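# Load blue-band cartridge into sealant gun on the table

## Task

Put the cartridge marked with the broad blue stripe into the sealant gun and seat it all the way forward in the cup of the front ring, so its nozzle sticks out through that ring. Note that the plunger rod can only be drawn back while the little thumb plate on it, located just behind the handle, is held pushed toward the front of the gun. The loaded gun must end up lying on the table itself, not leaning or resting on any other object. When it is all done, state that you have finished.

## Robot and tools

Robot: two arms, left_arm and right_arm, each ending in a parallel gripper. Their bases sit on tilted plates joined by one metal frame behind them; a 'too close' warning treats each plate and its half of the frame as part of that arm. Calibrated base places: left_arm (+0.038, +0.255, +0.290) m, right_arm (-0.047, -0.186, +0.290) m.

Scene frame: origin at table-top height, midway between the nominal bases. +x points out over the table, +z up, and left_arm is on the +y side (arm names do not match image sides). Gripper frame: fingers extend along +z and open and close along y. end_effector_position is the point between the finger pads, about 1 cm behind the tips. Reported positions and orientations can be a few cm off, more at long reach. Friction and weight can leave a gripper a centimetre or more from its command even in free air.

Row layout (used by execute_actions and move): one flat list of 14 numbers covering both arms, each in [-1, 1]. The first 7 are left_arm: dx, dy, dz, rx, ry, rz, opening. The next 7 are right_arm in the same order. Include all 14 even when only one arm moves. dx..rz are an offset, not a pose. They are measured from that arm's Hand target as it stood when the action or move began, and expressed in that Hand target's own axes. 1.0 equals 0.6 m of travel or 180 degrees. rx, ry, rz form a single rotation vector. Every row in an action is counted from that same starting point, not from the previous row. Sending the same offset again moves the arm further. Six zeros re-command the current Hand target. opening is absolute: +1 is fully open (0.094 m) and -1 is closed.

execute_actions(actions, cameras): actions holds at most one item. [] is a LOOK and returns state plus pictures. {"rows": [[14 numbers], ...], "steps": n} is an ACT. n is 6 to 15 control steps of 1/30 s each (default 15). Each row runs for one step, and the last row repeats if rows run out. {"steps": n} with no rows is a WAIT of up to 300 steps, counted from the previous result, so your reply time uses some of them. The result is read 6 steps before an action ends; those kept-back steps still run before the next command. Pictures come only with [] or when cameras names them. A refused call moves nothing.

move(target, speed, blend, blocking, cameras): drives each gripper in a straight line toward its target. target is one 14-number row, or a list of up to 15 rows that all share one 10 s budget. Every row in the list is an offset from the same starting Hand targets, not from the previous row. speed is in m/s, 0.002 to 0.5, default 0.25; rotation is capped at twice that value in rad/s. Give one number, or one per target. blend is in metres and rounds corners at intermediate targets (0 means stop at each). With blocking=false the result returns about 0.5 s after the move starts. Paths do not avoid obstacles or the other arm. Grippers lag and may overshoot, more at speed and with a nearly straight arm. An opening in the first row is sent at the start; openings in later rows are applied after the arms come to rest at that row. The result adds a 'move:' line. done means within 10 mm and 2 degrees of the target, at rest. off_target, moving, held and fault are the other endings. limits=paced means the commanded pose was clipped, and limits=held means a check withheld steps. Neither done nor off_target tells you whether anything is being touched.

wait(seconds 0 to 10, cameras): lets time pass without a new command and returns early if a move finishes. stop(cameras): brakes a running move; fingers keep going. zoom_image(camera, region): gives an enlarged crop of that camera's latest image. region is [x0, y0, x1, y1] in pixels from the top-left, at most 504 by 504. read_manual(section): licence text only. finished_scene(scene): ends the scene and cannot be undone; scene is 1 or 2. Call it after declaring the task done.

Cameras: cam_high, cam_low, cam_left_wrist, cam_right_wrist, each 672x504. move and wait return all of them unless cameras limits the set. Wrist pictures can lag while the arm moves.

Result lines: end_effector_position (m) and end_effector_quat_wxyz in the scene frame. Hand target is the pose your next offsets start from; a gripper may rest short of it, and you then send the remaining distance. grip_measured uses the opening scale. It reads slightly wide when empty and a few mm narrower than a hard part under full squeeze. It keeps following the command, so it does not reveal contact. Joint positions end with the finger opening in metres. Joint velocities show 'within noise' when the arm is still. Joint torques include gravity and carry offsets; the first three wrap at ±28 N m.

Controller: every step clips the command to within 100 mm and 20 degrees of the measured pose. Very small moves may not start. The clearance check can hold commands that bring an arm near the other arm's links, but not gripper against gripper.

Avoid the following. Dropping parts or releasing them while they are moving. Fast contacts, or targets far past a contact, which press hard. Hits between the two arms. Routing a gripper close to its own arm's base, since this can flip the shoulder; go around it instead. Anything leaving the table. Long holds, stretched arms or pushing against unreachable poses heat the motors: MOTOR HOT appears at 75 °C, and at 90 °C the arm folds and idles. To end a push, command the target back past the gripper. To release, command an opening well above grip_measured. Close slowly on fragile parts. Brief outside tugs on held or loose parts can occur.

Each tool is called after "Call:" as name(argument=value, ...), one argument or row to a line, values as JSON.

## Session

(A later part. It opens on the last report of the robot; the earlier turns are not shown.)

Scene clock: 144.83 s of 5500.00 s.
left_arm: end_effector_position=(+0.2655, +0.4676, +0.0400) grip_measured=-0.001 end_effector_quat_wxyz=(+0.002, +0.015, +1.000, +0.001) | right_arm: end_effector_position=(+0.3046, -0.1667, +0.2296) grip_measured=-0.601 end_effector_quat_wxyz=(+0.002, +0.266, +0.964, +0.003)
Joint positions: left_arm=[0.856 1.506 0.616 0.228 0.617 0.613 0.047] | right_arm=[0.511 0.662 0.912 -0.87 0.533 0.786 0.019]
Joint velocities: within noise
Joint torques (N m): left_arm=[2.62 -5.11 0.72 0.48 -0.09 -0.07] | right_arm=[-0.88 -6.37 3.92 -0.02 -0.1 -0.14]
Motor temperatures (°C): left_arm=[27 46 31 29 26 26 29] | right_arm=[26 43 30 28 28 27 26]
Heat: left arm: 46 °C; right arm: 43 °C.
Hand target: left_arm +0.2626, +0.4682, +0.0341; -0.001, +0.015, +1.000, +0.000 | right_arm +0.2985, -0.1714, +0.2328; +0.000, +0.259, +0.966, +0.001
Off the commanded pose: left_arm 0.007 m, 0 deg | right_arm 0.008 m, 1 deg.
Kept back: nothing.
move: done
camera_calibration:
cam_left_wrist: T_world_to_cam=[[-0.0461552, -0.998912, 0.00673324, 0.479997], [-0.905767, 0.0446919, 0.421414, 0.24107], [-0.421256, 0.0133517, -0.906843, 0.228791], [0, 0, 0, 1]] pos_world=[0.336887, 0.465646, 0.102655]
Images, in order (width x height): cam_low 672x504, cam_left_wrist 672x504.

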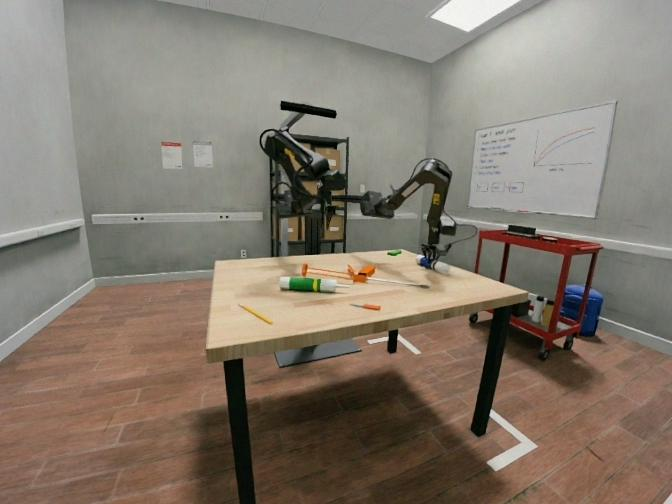

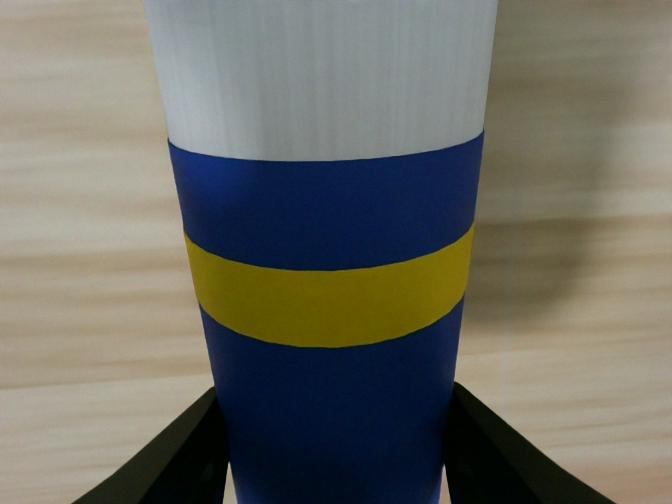

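Call:
move(
  target=[
    [0,0,0,0,0,0,-0.05, 0,0,0,0,0,0,-0.6],
    [0,0,0,0,0,0,-0.12, 0,0,0,0,0,0,-0.6],
    [0,0,0,0,0,0,-0.2, 0,0,0,0,0,0,-0.6],
  ],
  speed=0.08,
  cameras=["cam_left_wrist"],
)

Scene clock: 148.17 s of 5500.00 s.
left_arm: end_effector_position=(+0.2655, +0.4676, +0.0400) grip_measured=-0.001 end_effector_quat_wxyz=(+0.002, +0.015, +1.000, +0.001) | right_arm: end_effector_position=(+0.3042, -0.1668, +0.2296) grip_measured=-0.601 end_effector_quat_wxyz=(+0.002, +0.266, +0.964, +0.003)
Joint positions: left_arm=[0.856 1.506 0.616 0.228 0.617 0.613 0.047] | right_arm=[0.511 0.662 0.912 -0.871 0.533 0.786 0.019]
Joint velocities: within noise
Joint torques (N m): left_arm=[2.62 -5.11 0.72 0.48 -0.09 -0.07] | right_arm=[-0.88 -6.35 3.9 -0.02 -0.1 -0.14]
Motor temperatures (°C): left_arm=[27 44 31 29 26 26 29] | right_arm=[26 43 30 28 28 27 26]
Heat: left arm: 44 °C; right arm: 43 °C.
Hand target: left_arm +0.2626, +0.4682, +0.0341; -0.001, +0.015, +1.000, +0.000 | right_arm +0.2985, -0.1714, +0.2328; +0.000, +0.259, +0.966, +0.001
Off the commanded pose: left_arm 0.007 m, 0 deg | right_arm 0.008 m, 1 deg.
Kept back: nothing.
move: done
camera_calibration:
cam_left_wrist: T_world_to_cam=[[-0.0461552, -0.998912, 0.00673324, 0.479997], [-0.905767, 0.0446919, 0.421414, 0.24107], [-0.421256, 0.0133517, -0.906843, 0.228791], [0, 0, 0, 1]] pos_world=[0.336887, 0.465646, 0.102655]
Images, in order (width x height): cam_left_wrist 672x504.

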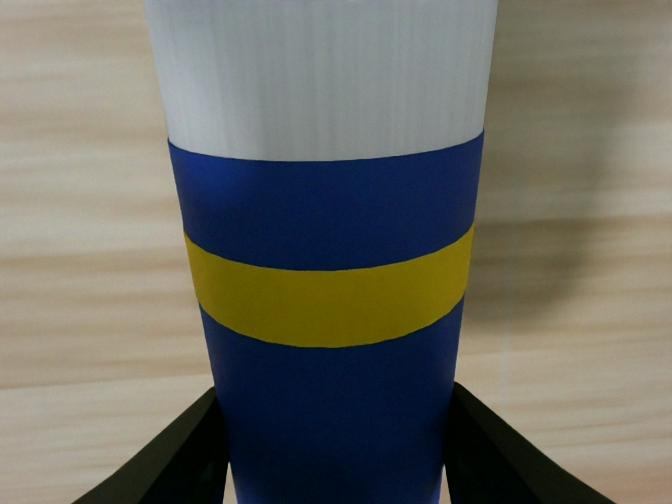

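Call:
move(
  target=[
    [0,0,0,0,0,0,0.12, 0,0,0,0,0,0,-0.6],
    [0,0,-0.0083,0,0,0,0.12, 0,0,0,0,0,0,-0.6],
    [0,0,-0.0083,0,0,0,0.0, 0,0,0,0,0,0,-0.6],
    [0,0,-0.0083,0,0,0,-0.25, 0,0,0,0,0,0,-0.6],
  ],
  speed=0.08,
  cameras=["cam_left_wrist"],
)

Scene clock: 151.83 s of 5500.00 s.
left_arm: end_effector_position=(+0.2650, +0.4683, +0.0400) grip_measured=+0.009 end_effector_quat_wxyz=(+0.000, +0.014, +1.000, +0.003) | right_arm: end_effector_position=(+0.3042, -0.1668, +0.2296) grip_measured=-0.601 end_effector_quat_wxyz=(+0.002, +0.266, +0.964, +0.003)
Joint positions: left_arm=[0.856 1.506 0.616 0.228 0.613 0.61 0.047] | right_arm=[0.511 0.662 0.912 -0.871 0.533 0.786 0.019]
Joint velocities: within noise
Joint torques (N m): left_arm=[3.47 -6.78 0.31 0.29 0.02 0.02] | right_arm=[-0.87 -6.37 3.92 -0.02 -0.1 -0.15]
Motor temperatures (°C): left_arm=[27 43 30 29 26 26 29] | right_arm=[26 43 30 28 28 27 26]
Heat: left arm: 43 °C; right arm: 43 °C.
Hand target: left_arm +0.2626, +0.4682, +0.0390; -0.001, +0.015, +1.000, +0.000 | right_arm +0.2985, -0.1714, +0.2328; +0.000, +0.259, +0.966, +0.001
Off the commanded pose: left_arm 0.003 m, 0 deg | right_arm 0.008 m, 1 deg.
Kept back: nothing.
move: done
camera_calibration:
cam_left_wrist: T_world_to_cam=[[-0.0430624, -0.999068, 0.00301101, 0.480063], [-0.904833, 0.0402781, 0.423858, 0.242353], [-0.423584, 0.0155279, -0.905724, 0.228146], [0, 0, 0, 1]] pos_world=[0.3366, 0.466312, 0.102469]
Images, in order (width x height): cam_left_wrist 672x504.

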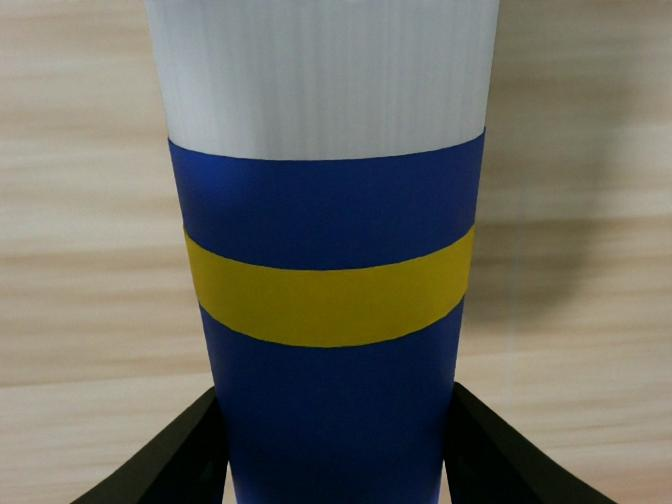

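Call:
move(
  target=[
    [0,0,0,0,0,0,0.15, 0,0,0,0,0,0,-0.6],
    [0,0,-0.0115,0,0,0,0.15, 0,0,0,0,0,0,-0.6],
  ],
  speed=0.08,
  cameras=["cam_left_wrist"],
)

Scene clock: 153.47 s of 5500.00 s.
left_arm: end_effector_position=(+0.2623, +0.4681, +0.0405) grip_measured=+0.148 end_effector_quat_wxyz=(-0.004, +0.012, +1.000, +0.001) | right_arm: end_effector_position=(+0.3042, -0.1668, +0.2296) grip_measured=-0.601 end_effector_quat_wxyz=(+0.002, +0.266, +0.964, +0.003)
Joint positions: left_arm=[0.86 1.506 0.616 0.216 0.613 0.614 0.054] | right_arm=[0.511 0.662 0.912 -0.871 0.533 0.786 0.019]
Joint velocities: within noise
Joint torques (N m): left_arm=[4.46 -9.28 -0.24 0.15 0.16 0.05] | right_arm=[-0.87 -6.37 3.93 -0.02 -0.1 -0.14]
Motor temperatures (°C): left_arm=[27 42 30 29 26 26 29] | right_arm=[26 43 30 28 28 27 26]
Heat: left arm: 42 °C; right arm: 43 °C.
Hand target: left_arm +0.2626, +0.4682, +0.0459; -0.001, +0.015, +1.000, +0.000 | right_arm +0.2985, -0.1714, +0.2328; +0.000, +0.259, +0.966, +0.001
Off the commanded pose: left_arm 0.005 m, 1 deg | right_arm 0.008 m, 1 deg.
Kept back: nothing.
move: done
camera_calibration:
cam_left_wrist: T_world_to_cam=[[-0.0385957, -0.999239, 0.00566526, 0.478521], [-0.90121, 0.0372573, 0.431779, 0.239771], [-0.431661, 0.0115592, -0.901962, 0.231335], [0, 0, 0, 1]] pos_world=[0.334411, 0.46655, 0.102417]
Images, in order (width x height): cam_left_wrist 672x504.

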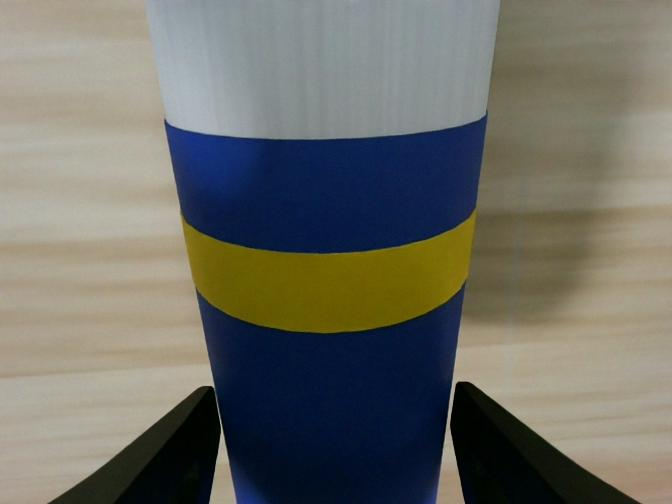

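Call:
move(
  target=[
    [0,0,-0.03,0,0,0,0.15, 0,0,0,0,0,0,-0.6],
    [0,0,0.0115,0,0,0,0.15, 0,0,0,0,0,0,-0.6],
  ],
  speed=0.08,
  cameras=["cam_left_wrist"],
)

Scene clock: 154.77 s of 5500.00 s.
left_arm: end_effector_position=(+0.2643, +0.4680, +0.0448) grip_measured=+0.148 end_effector_quat_wxyz=(+0.000, +0.019, +1.000, +0.002) | right_arm: end_effector_position=(+0.3042, -0.1668, +0.2296) grip_measured=-0.601 end_effector_quat_wxyz=(+0.002, +0.266, +0.964, +0.003)
Joint positions: left_arm=[0.868 1.487 0.61 0.207 0.622 0.63 0.054] | right_arm=[0.511 0.662 0.912 -0.871 0.533 0.786 0.019]
Joint velocities: within noise
Joint torques (N m): left_arm=[2.56 -5.09 0.83 0.48 -0.09 -0.06] | right_arm=[-0.87 -6.37 3.92 -0.02 -0.1 -0.15]
Motor temperatures (°C): left_arm=[27 42 30 29 26 26 29] | right_arm=[26 42 30 28 28 27 26]
Heat: left arm: 42 °C; right arm: 42 °C.
Hand target: left_arm +0.2626, +0.4683, +0.0391; -0.001, +0.014, +1.000, +0.000 | right_arm +0.2985, -0.1714, +0.2328; +0.000, +0.259, +0.966, +0.001
Off the commanded pose: left_arm 0.006 m, 1 deg | right_arm 0.008 m, 1 deg.
Kept back: nothing.
move: done
camera_calibration:
cam_left_wrist: T_world_to_cam=[[-0.0529537, -0.998588, 0.00431234, 0.482], [-0.90374, 0.0497602, 0.425179, 0.234877], [-0.424793, 0.0186176, -0.905099, 0.231108], [0, 0, 0, 1]] pos_world=[0.335965, 0.465329, 0.107232]
Images, in order (width x height): cam_left_wrist 672x504.

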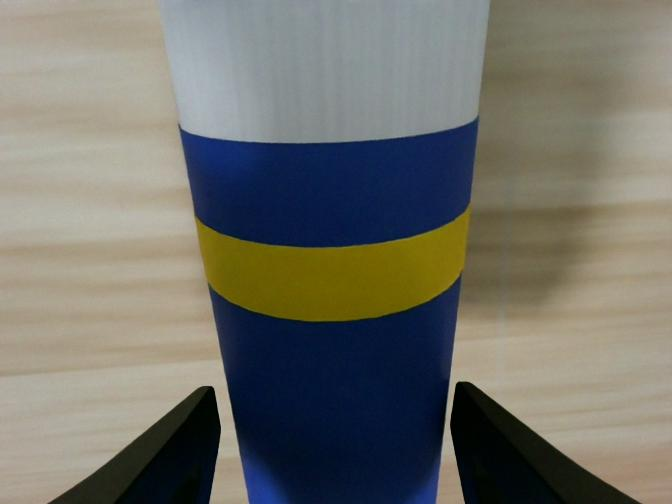

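Call:
move(
  target=[
    [0,0,0,0,0,0,0.03, 0,0,0,0,0,0,-0.6],
    [0,0,0,0,0,0,-0.3, 0,0,0,0,0,0,-0.6],
  ],
  speed=0.08,
  cameras=["cam_left_wrist"],
)

Scene clock: 156.90 s of 5500.00 s.
left_arm: end_effector_position=(+0.2653, +0.4678, +0.0447) grip_measured=-0.069 end_effector_quat_wxyz=(+0.001, +0.015, +1.000, +0.002) | right_arm: end_effector_position=(+0.3042, -0.1668, +0.2296) grip_measured=-0.601 end_effector_quat_wxyz=(+0.002, +0.266, +0.964, +0.003)
Joint positions: left_arm=[0.866 1.487 0.611 0.21 0.623 0.62 0.044] | right_arm=[0.511 0.662 0.912 -0.871 0.533 0.786 0.019]
Joint velocities: within noise
Joint torques (N m): left_arm=[2.65 -5.09 0.79 0.47 -0.09 -0.07] | right_arm=[-0.88 -6.37 3.93 -0.01 -0.1 -0.15]
Motor temperatures (°C): left_arm=[27 41 30 29 26 26 29] | right_arm=[26 42 30 28 28 27 26]
Heat: left arm: 41 °C; right arm: 42 °C.
Hand target: left_arm +0.2626, +0.4682, +0.0391; -0.001, +0.015, +1.000, +0.000 | right_arm +0.2985, -0.1714, +0.2328; +0.000, +0.259, +0.966, +0.001
Off the commanded pose: left_arm 0.006 m, 0 deg | right_arm 0.008 m, 1 deg.
Kept back: nothing.
move: done
camera_calibration:
cam_left_wrist: T_world_to_cam=[[-0.0463731, -0.998912, 0.00484036, 0.480305], [-0.905475, 0.0440807, 0.422105, 0.239123], [-0.421859, 0.0151915, -0.906534, 0.232275], [0, 0, 0, 1]] pos_world=[0.33678, 0.465714, 0.107306]
Images, in order (width x height): cam_left_wrist 672x504.

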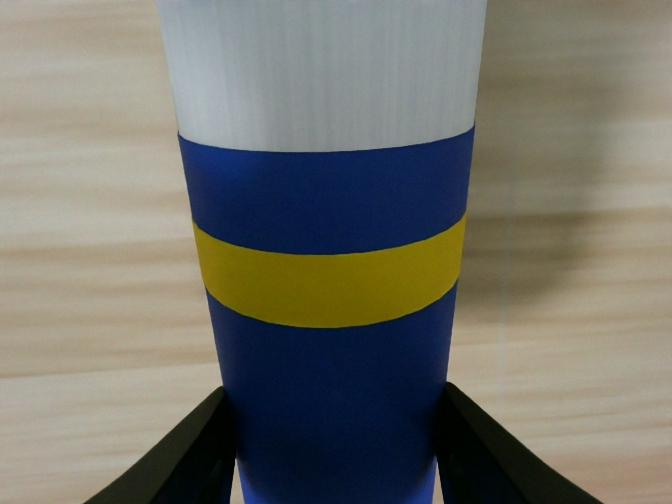

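Call:
move(
  target=[
    [0,0,0,0,0,0,0.15, 0,0,0,0,0,0,-0.6],
    [0,0,0.0105,0,0,0,0.15, 0,0,0,0,0,0,-0.6],
    [0,0,0.0105,0,0,0,0.05, 0,0,0,0,0,0,-0.6],
    [0,0,0.0105,0,0,0,-0.3, 0,0,0,0,0,0,-0.6],
  ],
  speed=0.08,
  cameras=[],
)

Scene clock: 160.47 s of 5500.00 s.
left_arm: end_effector_position=(+0.2651, +0.4680, +0.0387) grip_measured=+0.001 end_effector_quat_wxyz=(+0.001, +0.017, +1.000, +0.002) | right_arm: end_effector_position=(+0.3042, -0.1668, +0.2296) grip_measured=-0.601 end_effector_quat_wxyz=(+0.002, +0.266, +0.964, +0.003)
Joint positions: left_arm=[0.853 1.511 0.617 0.233 0.613 0.614 0.047] | right_arm=[0.511 0.662 0.912 -0.871 0.533 0.786 0.019]
Joint velocities: within noise
Joint torques (N m): left_arm=[2.62 -5.12 0.7 0.48 -0.1 -0.07] | right_arm=[-0.87 -6.37 3.93 -0.01 -0.1 -0.15]
Motor temperatures (°C): left_arm=[27 40 30 29 26 26 29] | right_arm=[26 42 30 28 28 27 26]
Heat: left arm: 40 °C; right arm: 42 °C.
Hand target: left_arm +0.2626, +0.4683, +0.0328; -0.001, +0.015, +1.000, +0.000 | right_arm +0.2985, -0.1714, +0.2328; +0.000, +0.259, +0.966, +0.001
Off the commanded pose: left_arm 0.007 m, 0 deg | right_arm 0.008 m, 1 deg.
Kept back: nothing.
move: done
No camera images: "cameras" was empty.

Call:
move(
  target=[0,0,-0.22,0,0,0,-0.3, 0.0693,-0.3183,0.1713,-0.0654,0.0654,0.497,-0.6],
  speed=0.15,
  cameras=["all"],
)

Scene clock: 186.00 s of 5500.00 s.
left_arm: end_effector_position=(+0.2522, +0.4640, +0.1555) grip_measured=+0.004 end_effector_quat_wxyz=(-0.016, +0.002, +1.000, -0.009) | right_arm: end_effector_position=(+0.1670, -0.3127, +0.1290) grip_measured=-0.601 end_effector_quat_wxyz=(-0.072, +0.853, +0.506, +0.106)
Joint positions: left_arm=[1.22 1.15 0.654 -0.465 0.861 0.979 0.047] | right_arm=[-1.116 1.145 0.442 -0.281 -1.048 1.174 0.019]
Joint velocities: within noise
Joint torques (N m): left_arm=[4.44 -7.45 3.88 0.05 0.27 0.06] | right_arm=[-3.3 -2.25 1.2 0.15 -0.29 0.1]
Motor temperatures (°C): left_arm=[28 37 30 28 26 26 30] | right_arm=[25 41 30 28 28 26 26]
Heat: left arm: 37 °C; right arm: 41 °C.
Hand target: left_arm +0.2627, +0.4682, +0.1647; -0.001, +0.014, +1.000, +0.000 | right_arm +0.1671, -0.3160, +0.1297; -0.065, +0.859, +0.496, +0.114
Off the commanded pose: left_arm 0.015 m, 3 deg | right_arm 0.003 m, 2 deg.
Kept back: nothing.
move: off_target (left_arm)
camera_calibration:
cam_left_wrist: T_world_to_cam=[[-0.0190983, -0.999449, 0.0271393, 0.465272], [-0.89126, 0.0293195, 0.452544, 0.179163], [-0.45309, -0.0155454, -0.891329, 0.347086], [0, 0, 0, 1]] pos_world=[0.325828, 0.465159, 0.215662]
cam_right_wrist: T_world_to_cam=[[-0.86736, 0.497067, 0.0247193, 0.296312], [0.392257, 0.652214, 0.648654, 0.0969265], [0.306302, 0.572312, -0.760682, 0.314764], [0, 0, 0, 1]] pos_world=[0.122576, -0.390647, 0.169239]

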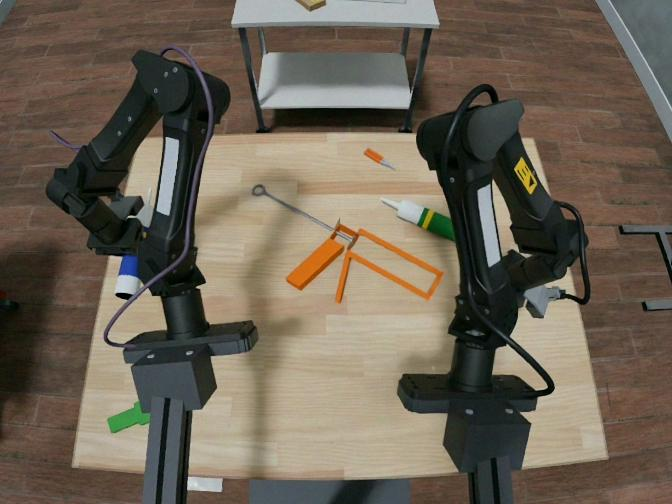

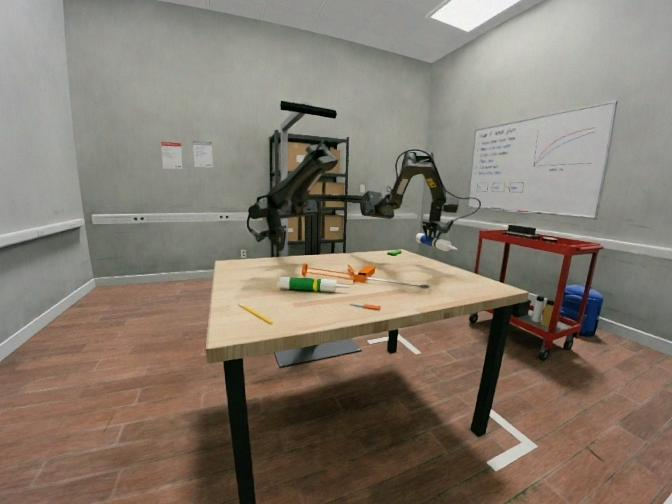

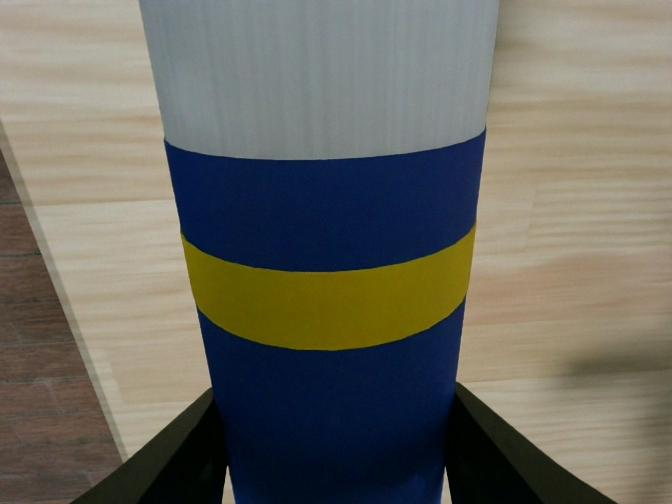

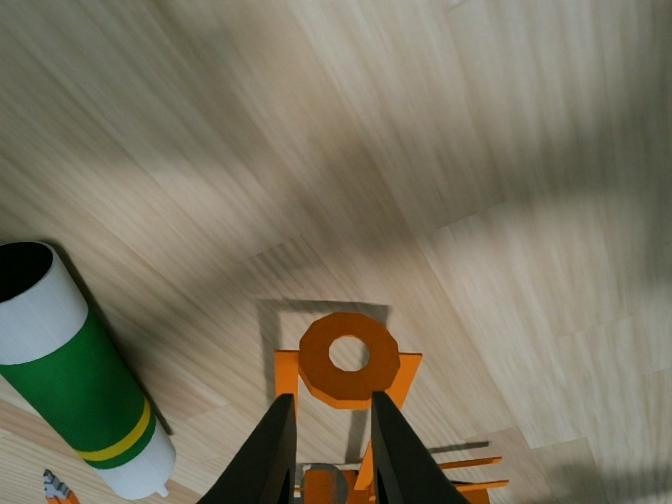

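Call:
move(
  target=[-0.1665,-0.806,-0.033,-0.0809,0.0475,0.654,-0.3, 0.005,0.1288,0.0013,0,0.0833,0,-0.6],
  speed=0.2,
  cameras=["all"],
)

Scene clock: 194.57 s of 5500.00 s.
left_arm: end_effector_position=(+0.3504, -0.0090, +0.1736) grip_measured=+0.005 end_effector_quat_wxyz=(-0.072, +0.845, +0.521, +0.097) | right_arm: end_effector_position=(+0.2341, -0.3496, +0.1267) grip_measured=-0.601 end_effector_quat_wxyz=(-0.129, +0.832, +0.495, +0.213)
Joint positions: left_arm=[-1.239 1.924 1.46 -1.145 -1.178 0.683 0.047] | right_arm=[-1.118 1.49 0.883 -0.669 -1.269 0.9 0.019]
Joint velocities: within noise
Joint torques (N m): left_arm=[-11.36 -5.38 4.08 -0.28 -0.32 -0.02] | right_arm=[-4.71 -3.54 2.91 -0.67 -0.43 -0.14]
Motor temperatures (°C): left_arm=[28 36 30 28 26 26 30] | right_arm=[26 40 29 28 28 26 26]
Heat: left arm: 36 °C; right arm: 40 °C.
Hand target: left_arm +0.3487, -0.0181, +0.1844; -0.061, +0.860, +0.496, +0.106 | right_arm +0.2355, -0.3519, +0.1297; -0.130, +0.836, +0.483, +0.225
Off the commanded pose: left_arm 0.014 m, 4 deg | right_arm 0.004 m, 2 deg.
Kept back: nothing.
move: off_target (left_arm)
camera_calibration:
cam_left_wrist: T_world_to_cam=[[-0.888216, 0.458352, 0.0314002, 0.310833], [0.374166, 0.682028, 0.628361, -0.195722], [0.266595, 0.569869, -0.777288, 0.133665], [0, 0, 0, 1]] pos_world=[0.313685, -0.0851552, 0.21712]
cam_right_wrist: T_world_to_cam=[[-0.868996, 0.494507, 0.0175608, 0.373259], [0.299145, 0.496756, 0.814706, 0.0426131], [0.394154, 0.71323, -0.579608, 0.319364], [0, 0, 0, 1]] pos_world=[0.185735, -0.433527, 0.143834]

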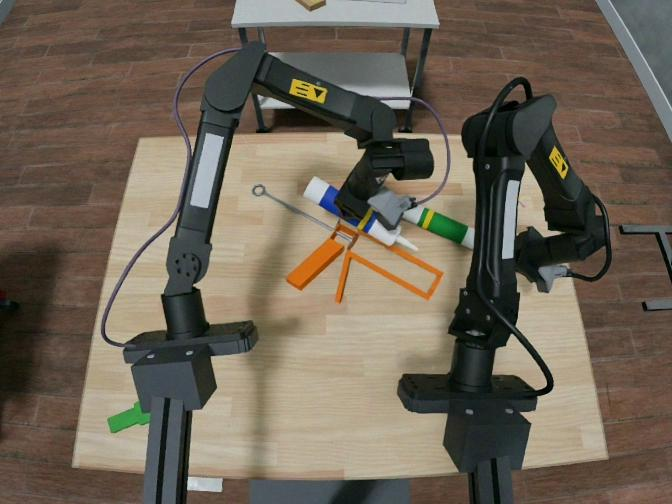

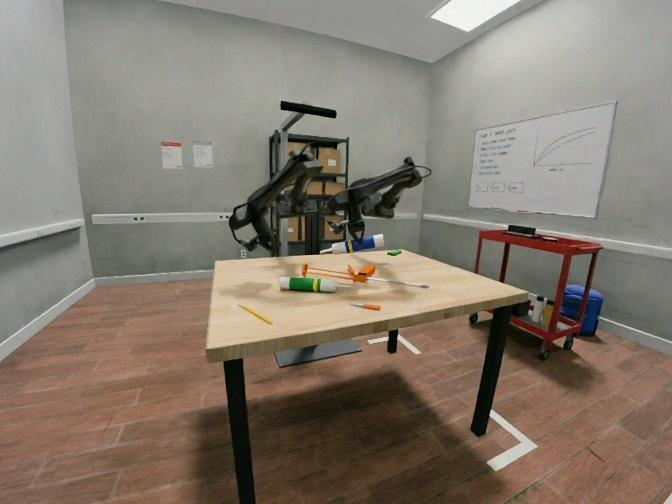

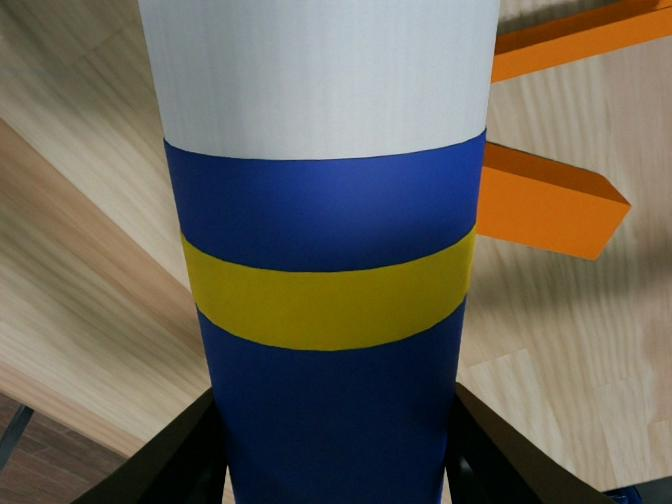

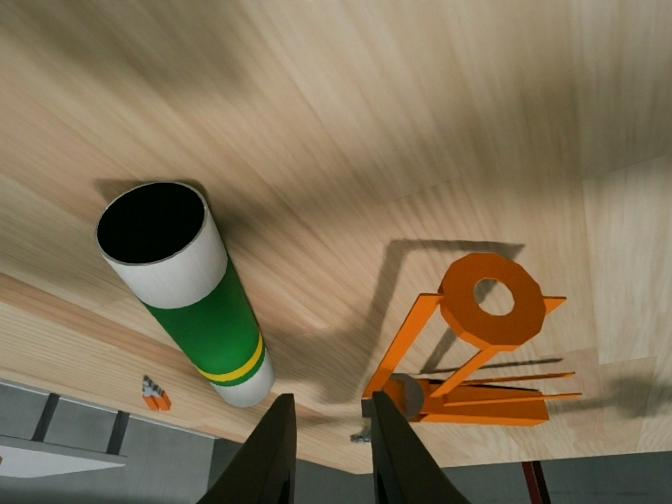

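Call:
zoom_image(
  camera="cam_high",
  region=[290, 160, 460, 310],
)

Scaled by 2.965 from the camera's 672x504 image, which has a finer 960x720 frame.

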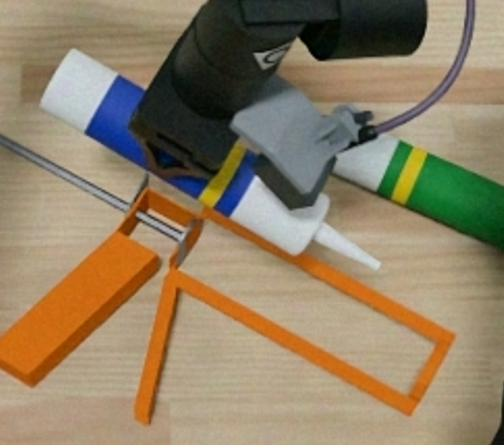

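Call:
move(
  target=[-0.0242,-0.0067,0.097,-0.0047,0,0.01886,-0.3, 0,0,0,0,0,0,-0.6],
  speed=0.12,
  cameras=["cam_high","cam_low","cam_right_wrist"],
)

Call:
zoom_image(
  camera="cam_high",
  region=[290, 160, 460, 310],
)

Call:
zoom_image(
  camera="cam_low",
  region=[280, 230, 400, 300],
)

Scene clock: 198.30 s of 5500.00 s.
left_arm: end_effector_position=(+0.3407, -0.0166, +0.1190) grip_measured=+0.005 end_effector_quat_wxyz=(-0.064, +0.873, +0.474, +0.101) | right_arm: end_effector_position=(+0.2340, -0.3493, +0.1268) grip_measured=-0.601 end_effector_quat_wxyz=(-0.129, +0.832, +0.495, +0.213)
Joint positions: left_arm=[-1.135 1.94 1.302 -0.652 -1.184 1.123 0.047] | right_arm=[-1.118 1.49 0.884 -0.672 -1.269 0.897 0.019]
Joint velocities: within noise
Joint torques (N m): left_arm=[-8.61 -9.05 1.62 0.16 -0.23 0.05] | right_arm=[-4.72 -3.52 2.93 -0.65 -0.43 -0.15]
Motor temperatures (°C): left_arm=[30 36 30 28 26 26 30] | right_arm=[26 39 29 28 28 26 26]
Heat: left arm: 36 °C; right arm: 39 °C.
Hand target: left_arm +0.3452, -0.0161, +0.1244; -0.057, +0.875, +0.469, +0.108 | right_arm +0.2355, -0.3519, +0.1297; -0.130, +0.836, +0.483, +0.225
Off the commanded pose: left_arm 0.007 m, 1 deg | right_arm 0.004 m, 2 deg.
Kept back: nothing.
move: done
camera_calibration:
cam_right_wrist: T_world_to_cam=[[-0.869362, 0.493853, 0.0178751, 0.372903], [0.298802, 0.496501, 0.814987, 0.0423588], [0.393609, 0.71386, -0.579203, 0.319584], [0, 0, 0, 1]] pos_world=[0.18574, -0.433328, 0.143916]
Images, in order (width x height): cam_high 672x504, cam_low 672x504, cam_right_wrist 672x504.

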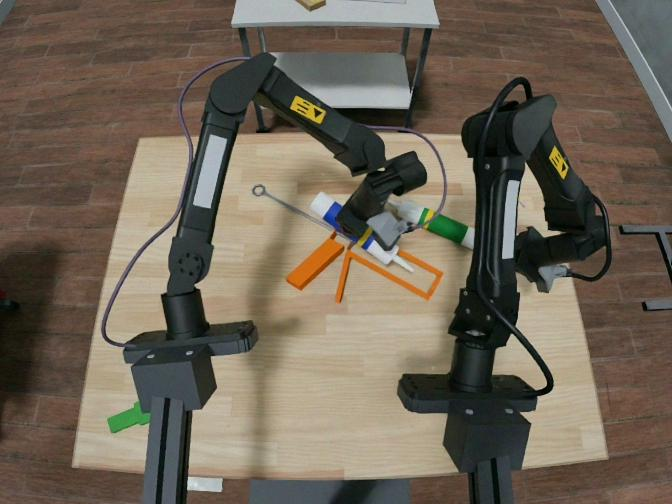

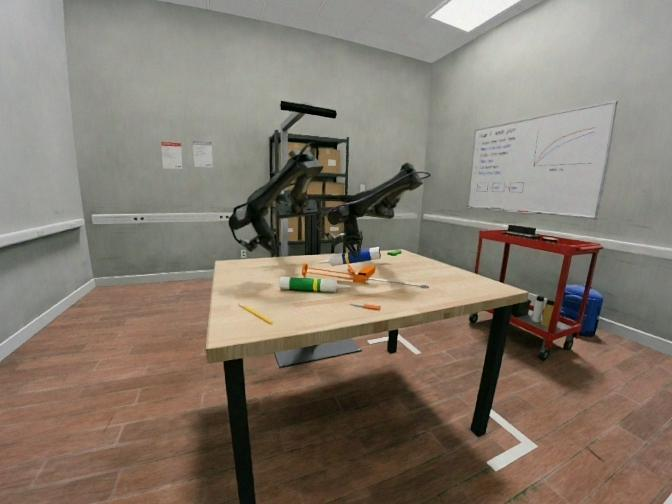

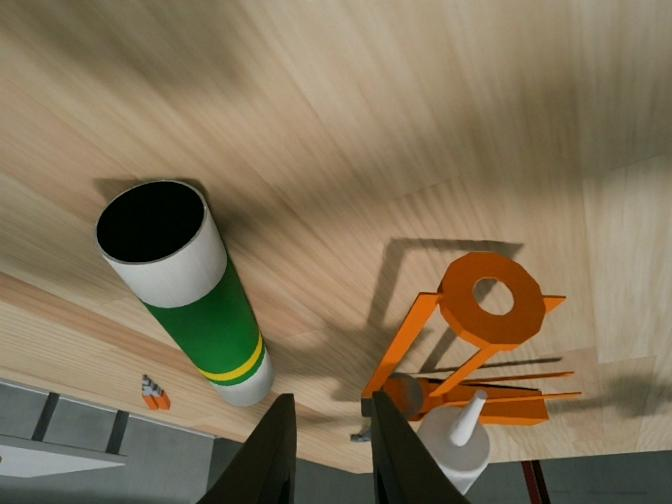

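Scaled by 2.965 from the camera's 672x504 image, which has a finer 960x720 frame.

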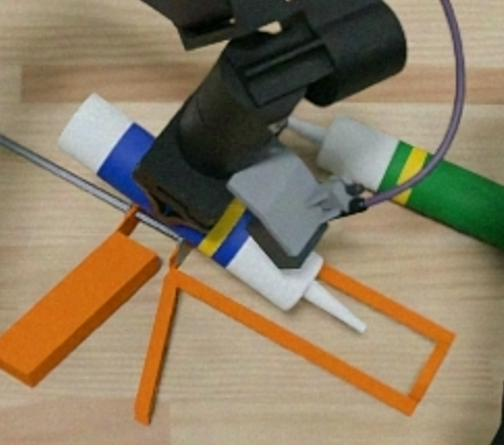

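Scaled by 4.200 from the camera's 672x504 image, which has a finer 960x720 frame.

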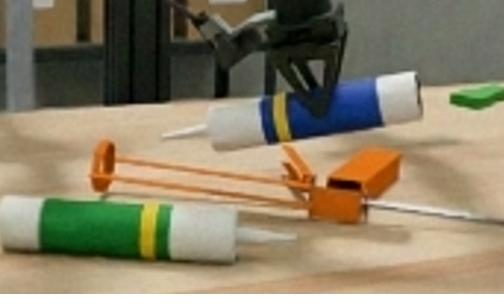

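Call:
move(
  target=[-0.0563,0.0058,0.0203,0.00417,0,-0.0167,-0.3, 0,0,0,0,0,0,-0.6],
  speed=0.08,
  cameras=["cam_high","cam_low","cam_right_wrist"],
)

Call:
zoom_image(
  camera="cam_high",
  region=[290, 160, 460, 310],
)

Call:
zoom_image(
  camera="cam_low",
  region=[280, 230, 400, 300],
)

Scene clock: 200.87 s of 5500.00 s.
left_arm: end_effector_position=(+0.3326, -0.0388, +0.1045) grip_measured=+0.005 end_effector_quat_wxyz=(-0.061, +0.861, +0.494, +0.103) | right_arm: end_effector_position=(+0.2339, -0.3492, +0.1269) grip_measured=-0.601 end_effector_quat_wxyz=(-0.129, +0.832, +0.495, +0.213)
Joint positions: left_arm=[-1.135 2.042 1.378 -0.628 -1.184 1.074 0.047] | right_arm=[-1.118 1.49 0.884 -0.673 -1.269 0.897 0.019]
Joint velocities: within noise
Joint torques (N m): left_arm=[-9.03 -6.37 3.32 0.13 -0.15 -0.07] | right_arm=[-4.68 -3.54 2.96 -0.65 -0.43 -0.14]
Motor temperatures (°C): left_arm=[30 36 30 28 26 26 30] | right_arm=[26 39 29 28 28 26 26]
Heat: left arm: 36 °C; right arm: 39 °C.
Hand target: left_arm +0.3315, -0.0428, +0.1044; -0.060, +0.862, +0.493, +0.106 | right_arm +0.2355, -0.3519, +0.1297; -0.130, +0.836, +0.483, +0.225
Off the commanded pose: left_arm 0.004 m, 0 deg | right_arm 0.004 m, 2 deg.
Kept back: nothing.
move: done
camera_calibration:
cam_right_wrist: T_world_to_cam=[[-0.868798, 0.494806, 0.0188998, 0.372823], [0.299975, 0.495572, 0.815122, 0.0416396], [0.393961, 0.713846, -0.578981, 0.319418], [0, 0, 0, 1]] pos_world=[0.185579, -0.433126, 0.143949]
Images, in order (width x height): cam_high 672x504, cam_low 672x504, cam_right_wrist 672x504.

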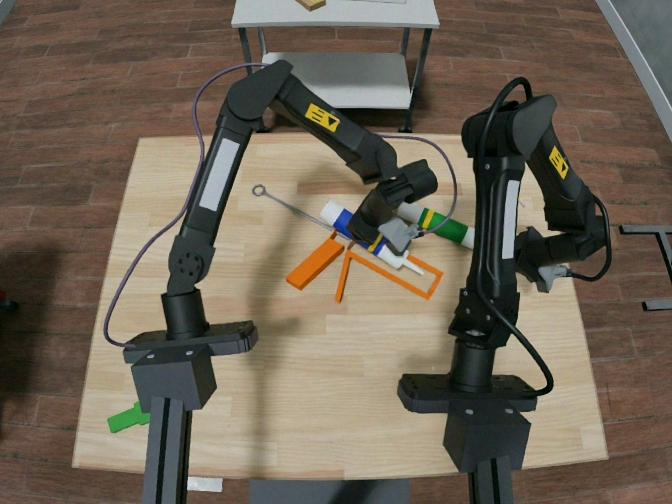

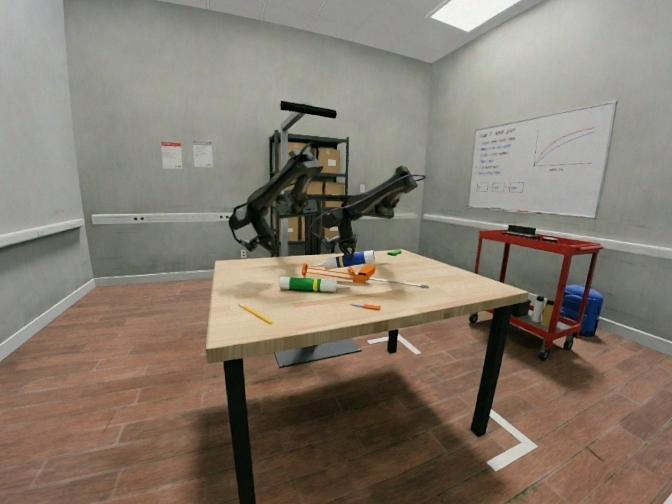

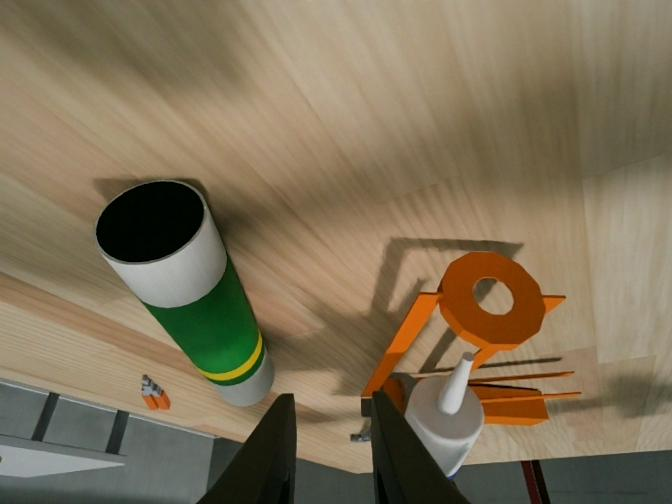

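Scaled by 2.965 from the camera's 672x504 image, which has a finer 960x720 frame.

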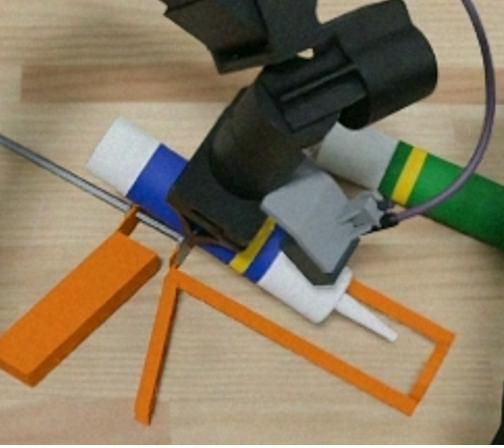

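Scaled by 4.200 from the camera's 672x504 image, which has a finer 960x720 frame.

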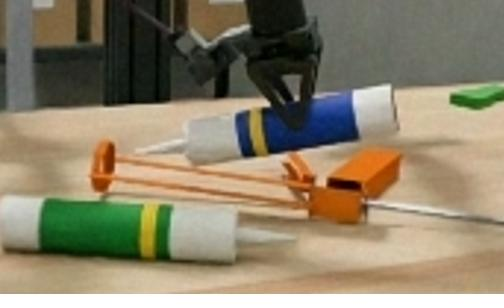

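Call:
move(
  target=[-0.0407,-0.0137,0.0105,0.00175,0,-0.0070,-0.3, 0,0,0,0,0,0,-0.6],
  speed=0.06,
  cameras=["cam_high","cam_low","cam_right_wrist"],
)

Call:
zoom_image(
  camera="cam_high",
  region=[290, 160, 460, 310],
)

Call:
zoom_image(
  camera="cam_low",
  region=[290, 240, 380, 295],
)

Call:
zoom_image(
  camera="cam_right_wrist",
  region=[360, 220, 600, 460],
)

Scene clock: 203.23 s of 5500.00 s.
left_arm: end_effector_position=(+0.3163, -0.0509, +0.0905) grip_measured=+0.005 end_effector_quat_wxyz=(-0.067, +0.855, +0.504, +0.103) | right_arm: end_effector_position=(+0.2339, -0.3492, +0.1269) grip_measured=-0.601 end_effector_quat_wxyz=(-0.129, +0.832, +0.495, +0.213)
Joint positions: left_arm=[-1.135 2.126 1.416 -0.615 -1.184 1.021 0.047] | right_arm=[-1.118 1.49 0.884 -0.673 -1.269 0.895 0.019]
Joint velocities: within noise
Joint torques (N m): left_arm=[-10.14 -6.37 3.1 0.13 -0.15 -0.06] | right_arm=[-4.71 -3.52 2.96 -0.64 -0.43 -0.14]
Motor temperatures (°C): left_arm=[31 36 30 28 26 26 30] | right_arm=[26 38 29 28 28 26 26]
Heat: left arm: 36 °C; right arm: 38 °C.
Hand target: left_arm +0.3132, -0.0578, +0.0924; -0.062, +0.856, +0.502, +0.105 | right_arm +0.2355, -0.3519, +0.1297; -0.130, +0.836, +0.483, +0.225
Off the commanded pose: left_arm 0.008 m, 1 deg | right_arm 0.004 m, 2 deg.
Kept back: nothing.
move: done
camera_calibration:
cam_right_wrist: T_world_to_cam=[[-0.869474, 0.493645, 0.018159, 0.37267], [0.298775, 0.496258, 0.815145, 0.0421568], [0.393381, 0.714173, -0.578972, 0.319667], [0, 0, 0, 1]] pos_world=[0.185681, -0.433185, 0.143947]
Images, in order (width x height): cam_high 672x504, cam_low 672x504, cam_right_wrist 672x504.

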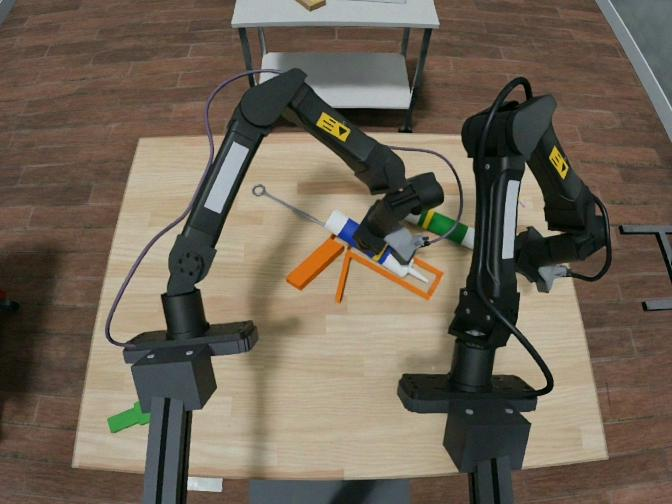

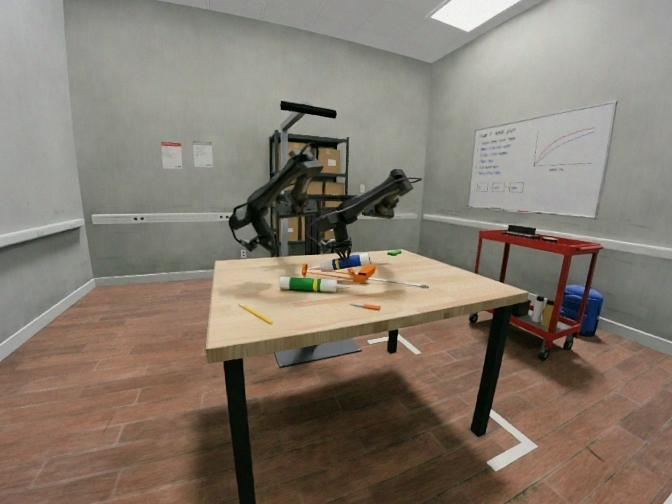

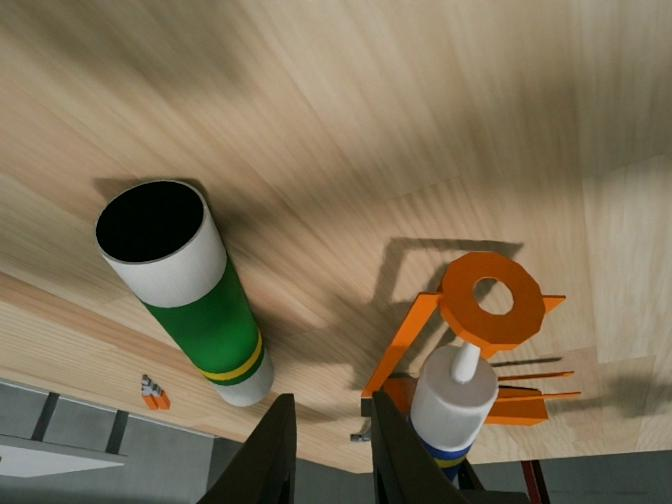

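Scaled by 2.965 from the camera's 672x504 image, which has a finer 960x720 frame.

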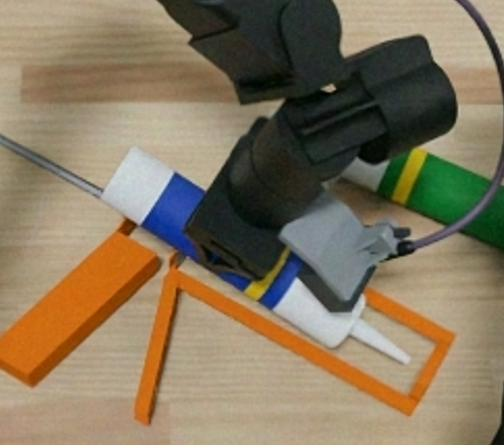

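Scaled by 5.600 from the camera's 672x504 image, which has a finer 960x720 frame.

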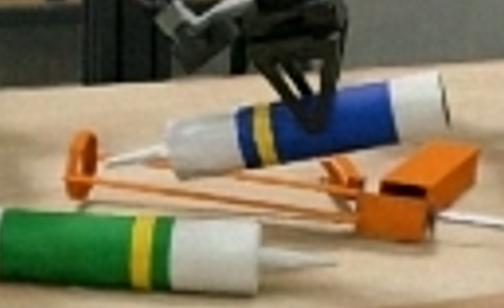

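Scaled by 2.100 from the camera's 672x504 image, which has a finer 960x720 frame.

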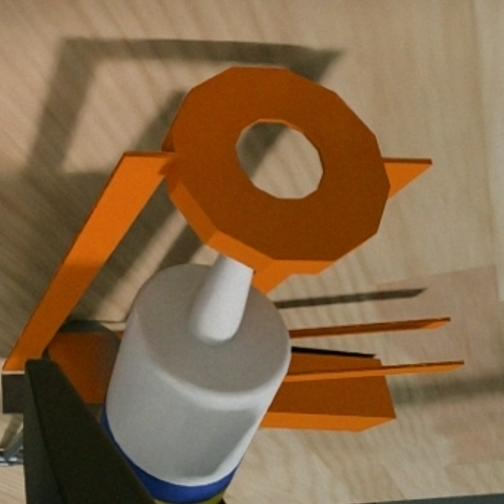

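Call:
move(
  target=[-0.0492,-0.002,-0.0028,0,0,0,-0.3, 0,0,0,0,0,0,-0.6],
  speed=0.05,
  cameras=["cam_high","cam_low","cam_right_wrist"],
)

Call:
zoom_image(
  camera="cam_high",
  region=[290, 160, 460, 310],
)

Call:
zoom_image(
  camera="cam_low",
  region=[290, 240, 380, 295],
)

Call:
zoom_image(
  camera="cam_right_wrist",
  region=[360, 220, 600, 460],
)

Scene clock: 205.10 s of 5500.00 s.
left_arm: end_effector_position=(+0.3066, -0.0713, +0.0760) grip_measured=+0.005 end_effector_quat_wxyz=(-0.070, +0.847, +0.517, +0.105) | right_arm: end_effector_position=(+0.2339, -0.3492, +0.1269) grip_measured=-0.601 end_effector_quat_wxyz=(-0.129, +0.832, +0.495, +0.213)
Joint positions: left_arm=[-1.135 2.236 1.521 -0.638 -1.184 0.965 0.047] | right_arm=[-1.118 1.49 0.884 -0.673 -1.269 0.895 0.019]
Joint velocities: within noise
Joint torques (N m): left_arm=[-12.98 -6.46 3.15 -0.16 -0.21 -0.07] | right_arm=[-4.72 -3.52 2.96 -0.64 -0.44 -0.14]
Motor temperatures (°C): left_arm=[31 36 30 28 26 26 30] | right_arm=[26 38 29 28 28 26 26]
Heat: left arm: 36 °C; right arm: 38 °C.
Hand target: left_arm +0.2981, -0.0826, +0.0869; -0.062, +0.856, +0.502, +0.105 | right_arm +0.2355, -0.3519, +0.1297; -0.130, +0.836, +0.483, +0.225
Off the commanded pose: left_arm 0.018 m, 2 deg | right_arm 0.004 m, 2 deg.
Kept back: nothing.
move: off_target (left_arm)
camera_calibration:
cam_right_wrist: T_world_to_cam=[[-0.869474, 0.493645, 0.018159, 0.37267], [0.298775, 0.496258, 0.815145, 0.0421568], [0.393381, 0.714173, -0.578972, 0.319667], [0, 0, 0, 1]] pos_world=[0.185681, -0.433185, 0.143947]
Images, in order (width x height): cam_high 672x504, cam_low 672x504, cam_right_wrist 672x504.

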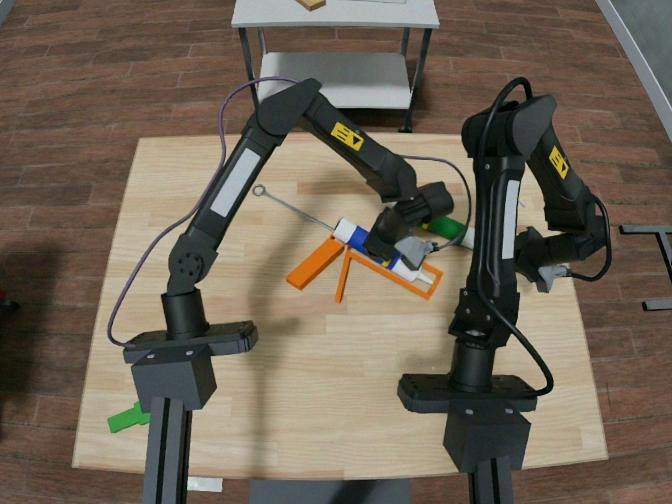

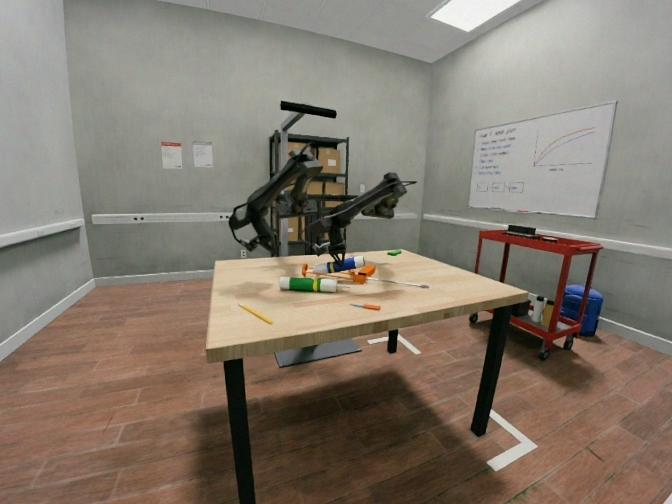

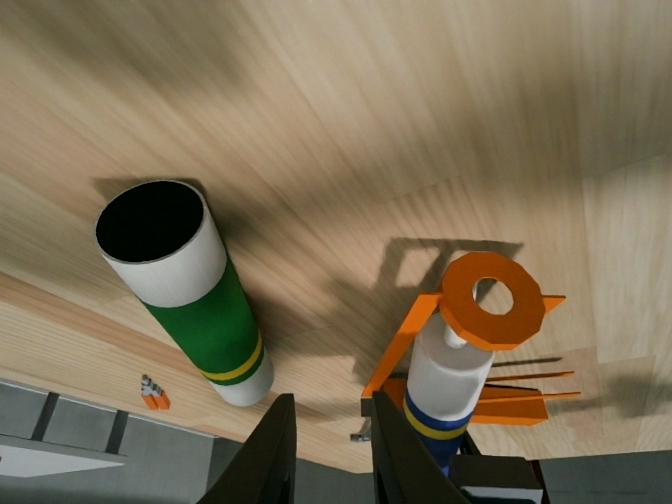

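Scaled by 2.965 from the camera's 672x504 image, which has a finer 960x720 frame.

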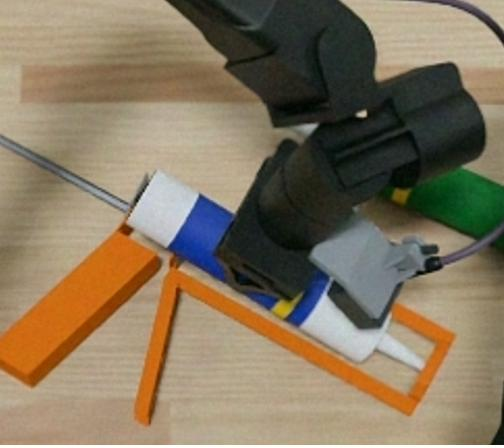

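Scaled by 5.600 from the camera's 672x504 image, which has a finer 960x720 frame.

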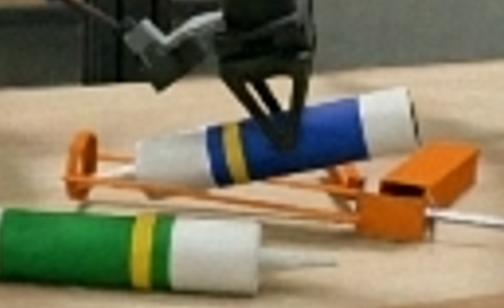

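Scaled by 2.100 from the camera's 672x504 image, which has a finer 960x720 frame.

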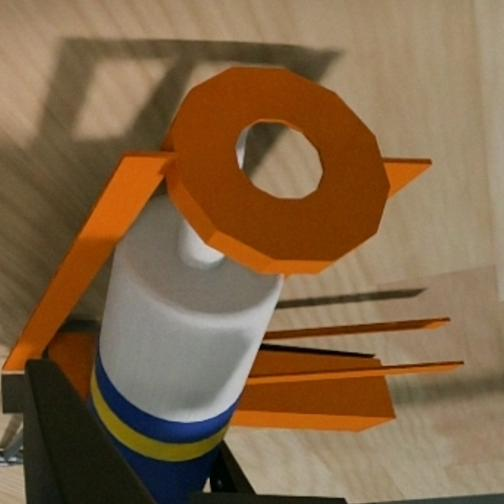

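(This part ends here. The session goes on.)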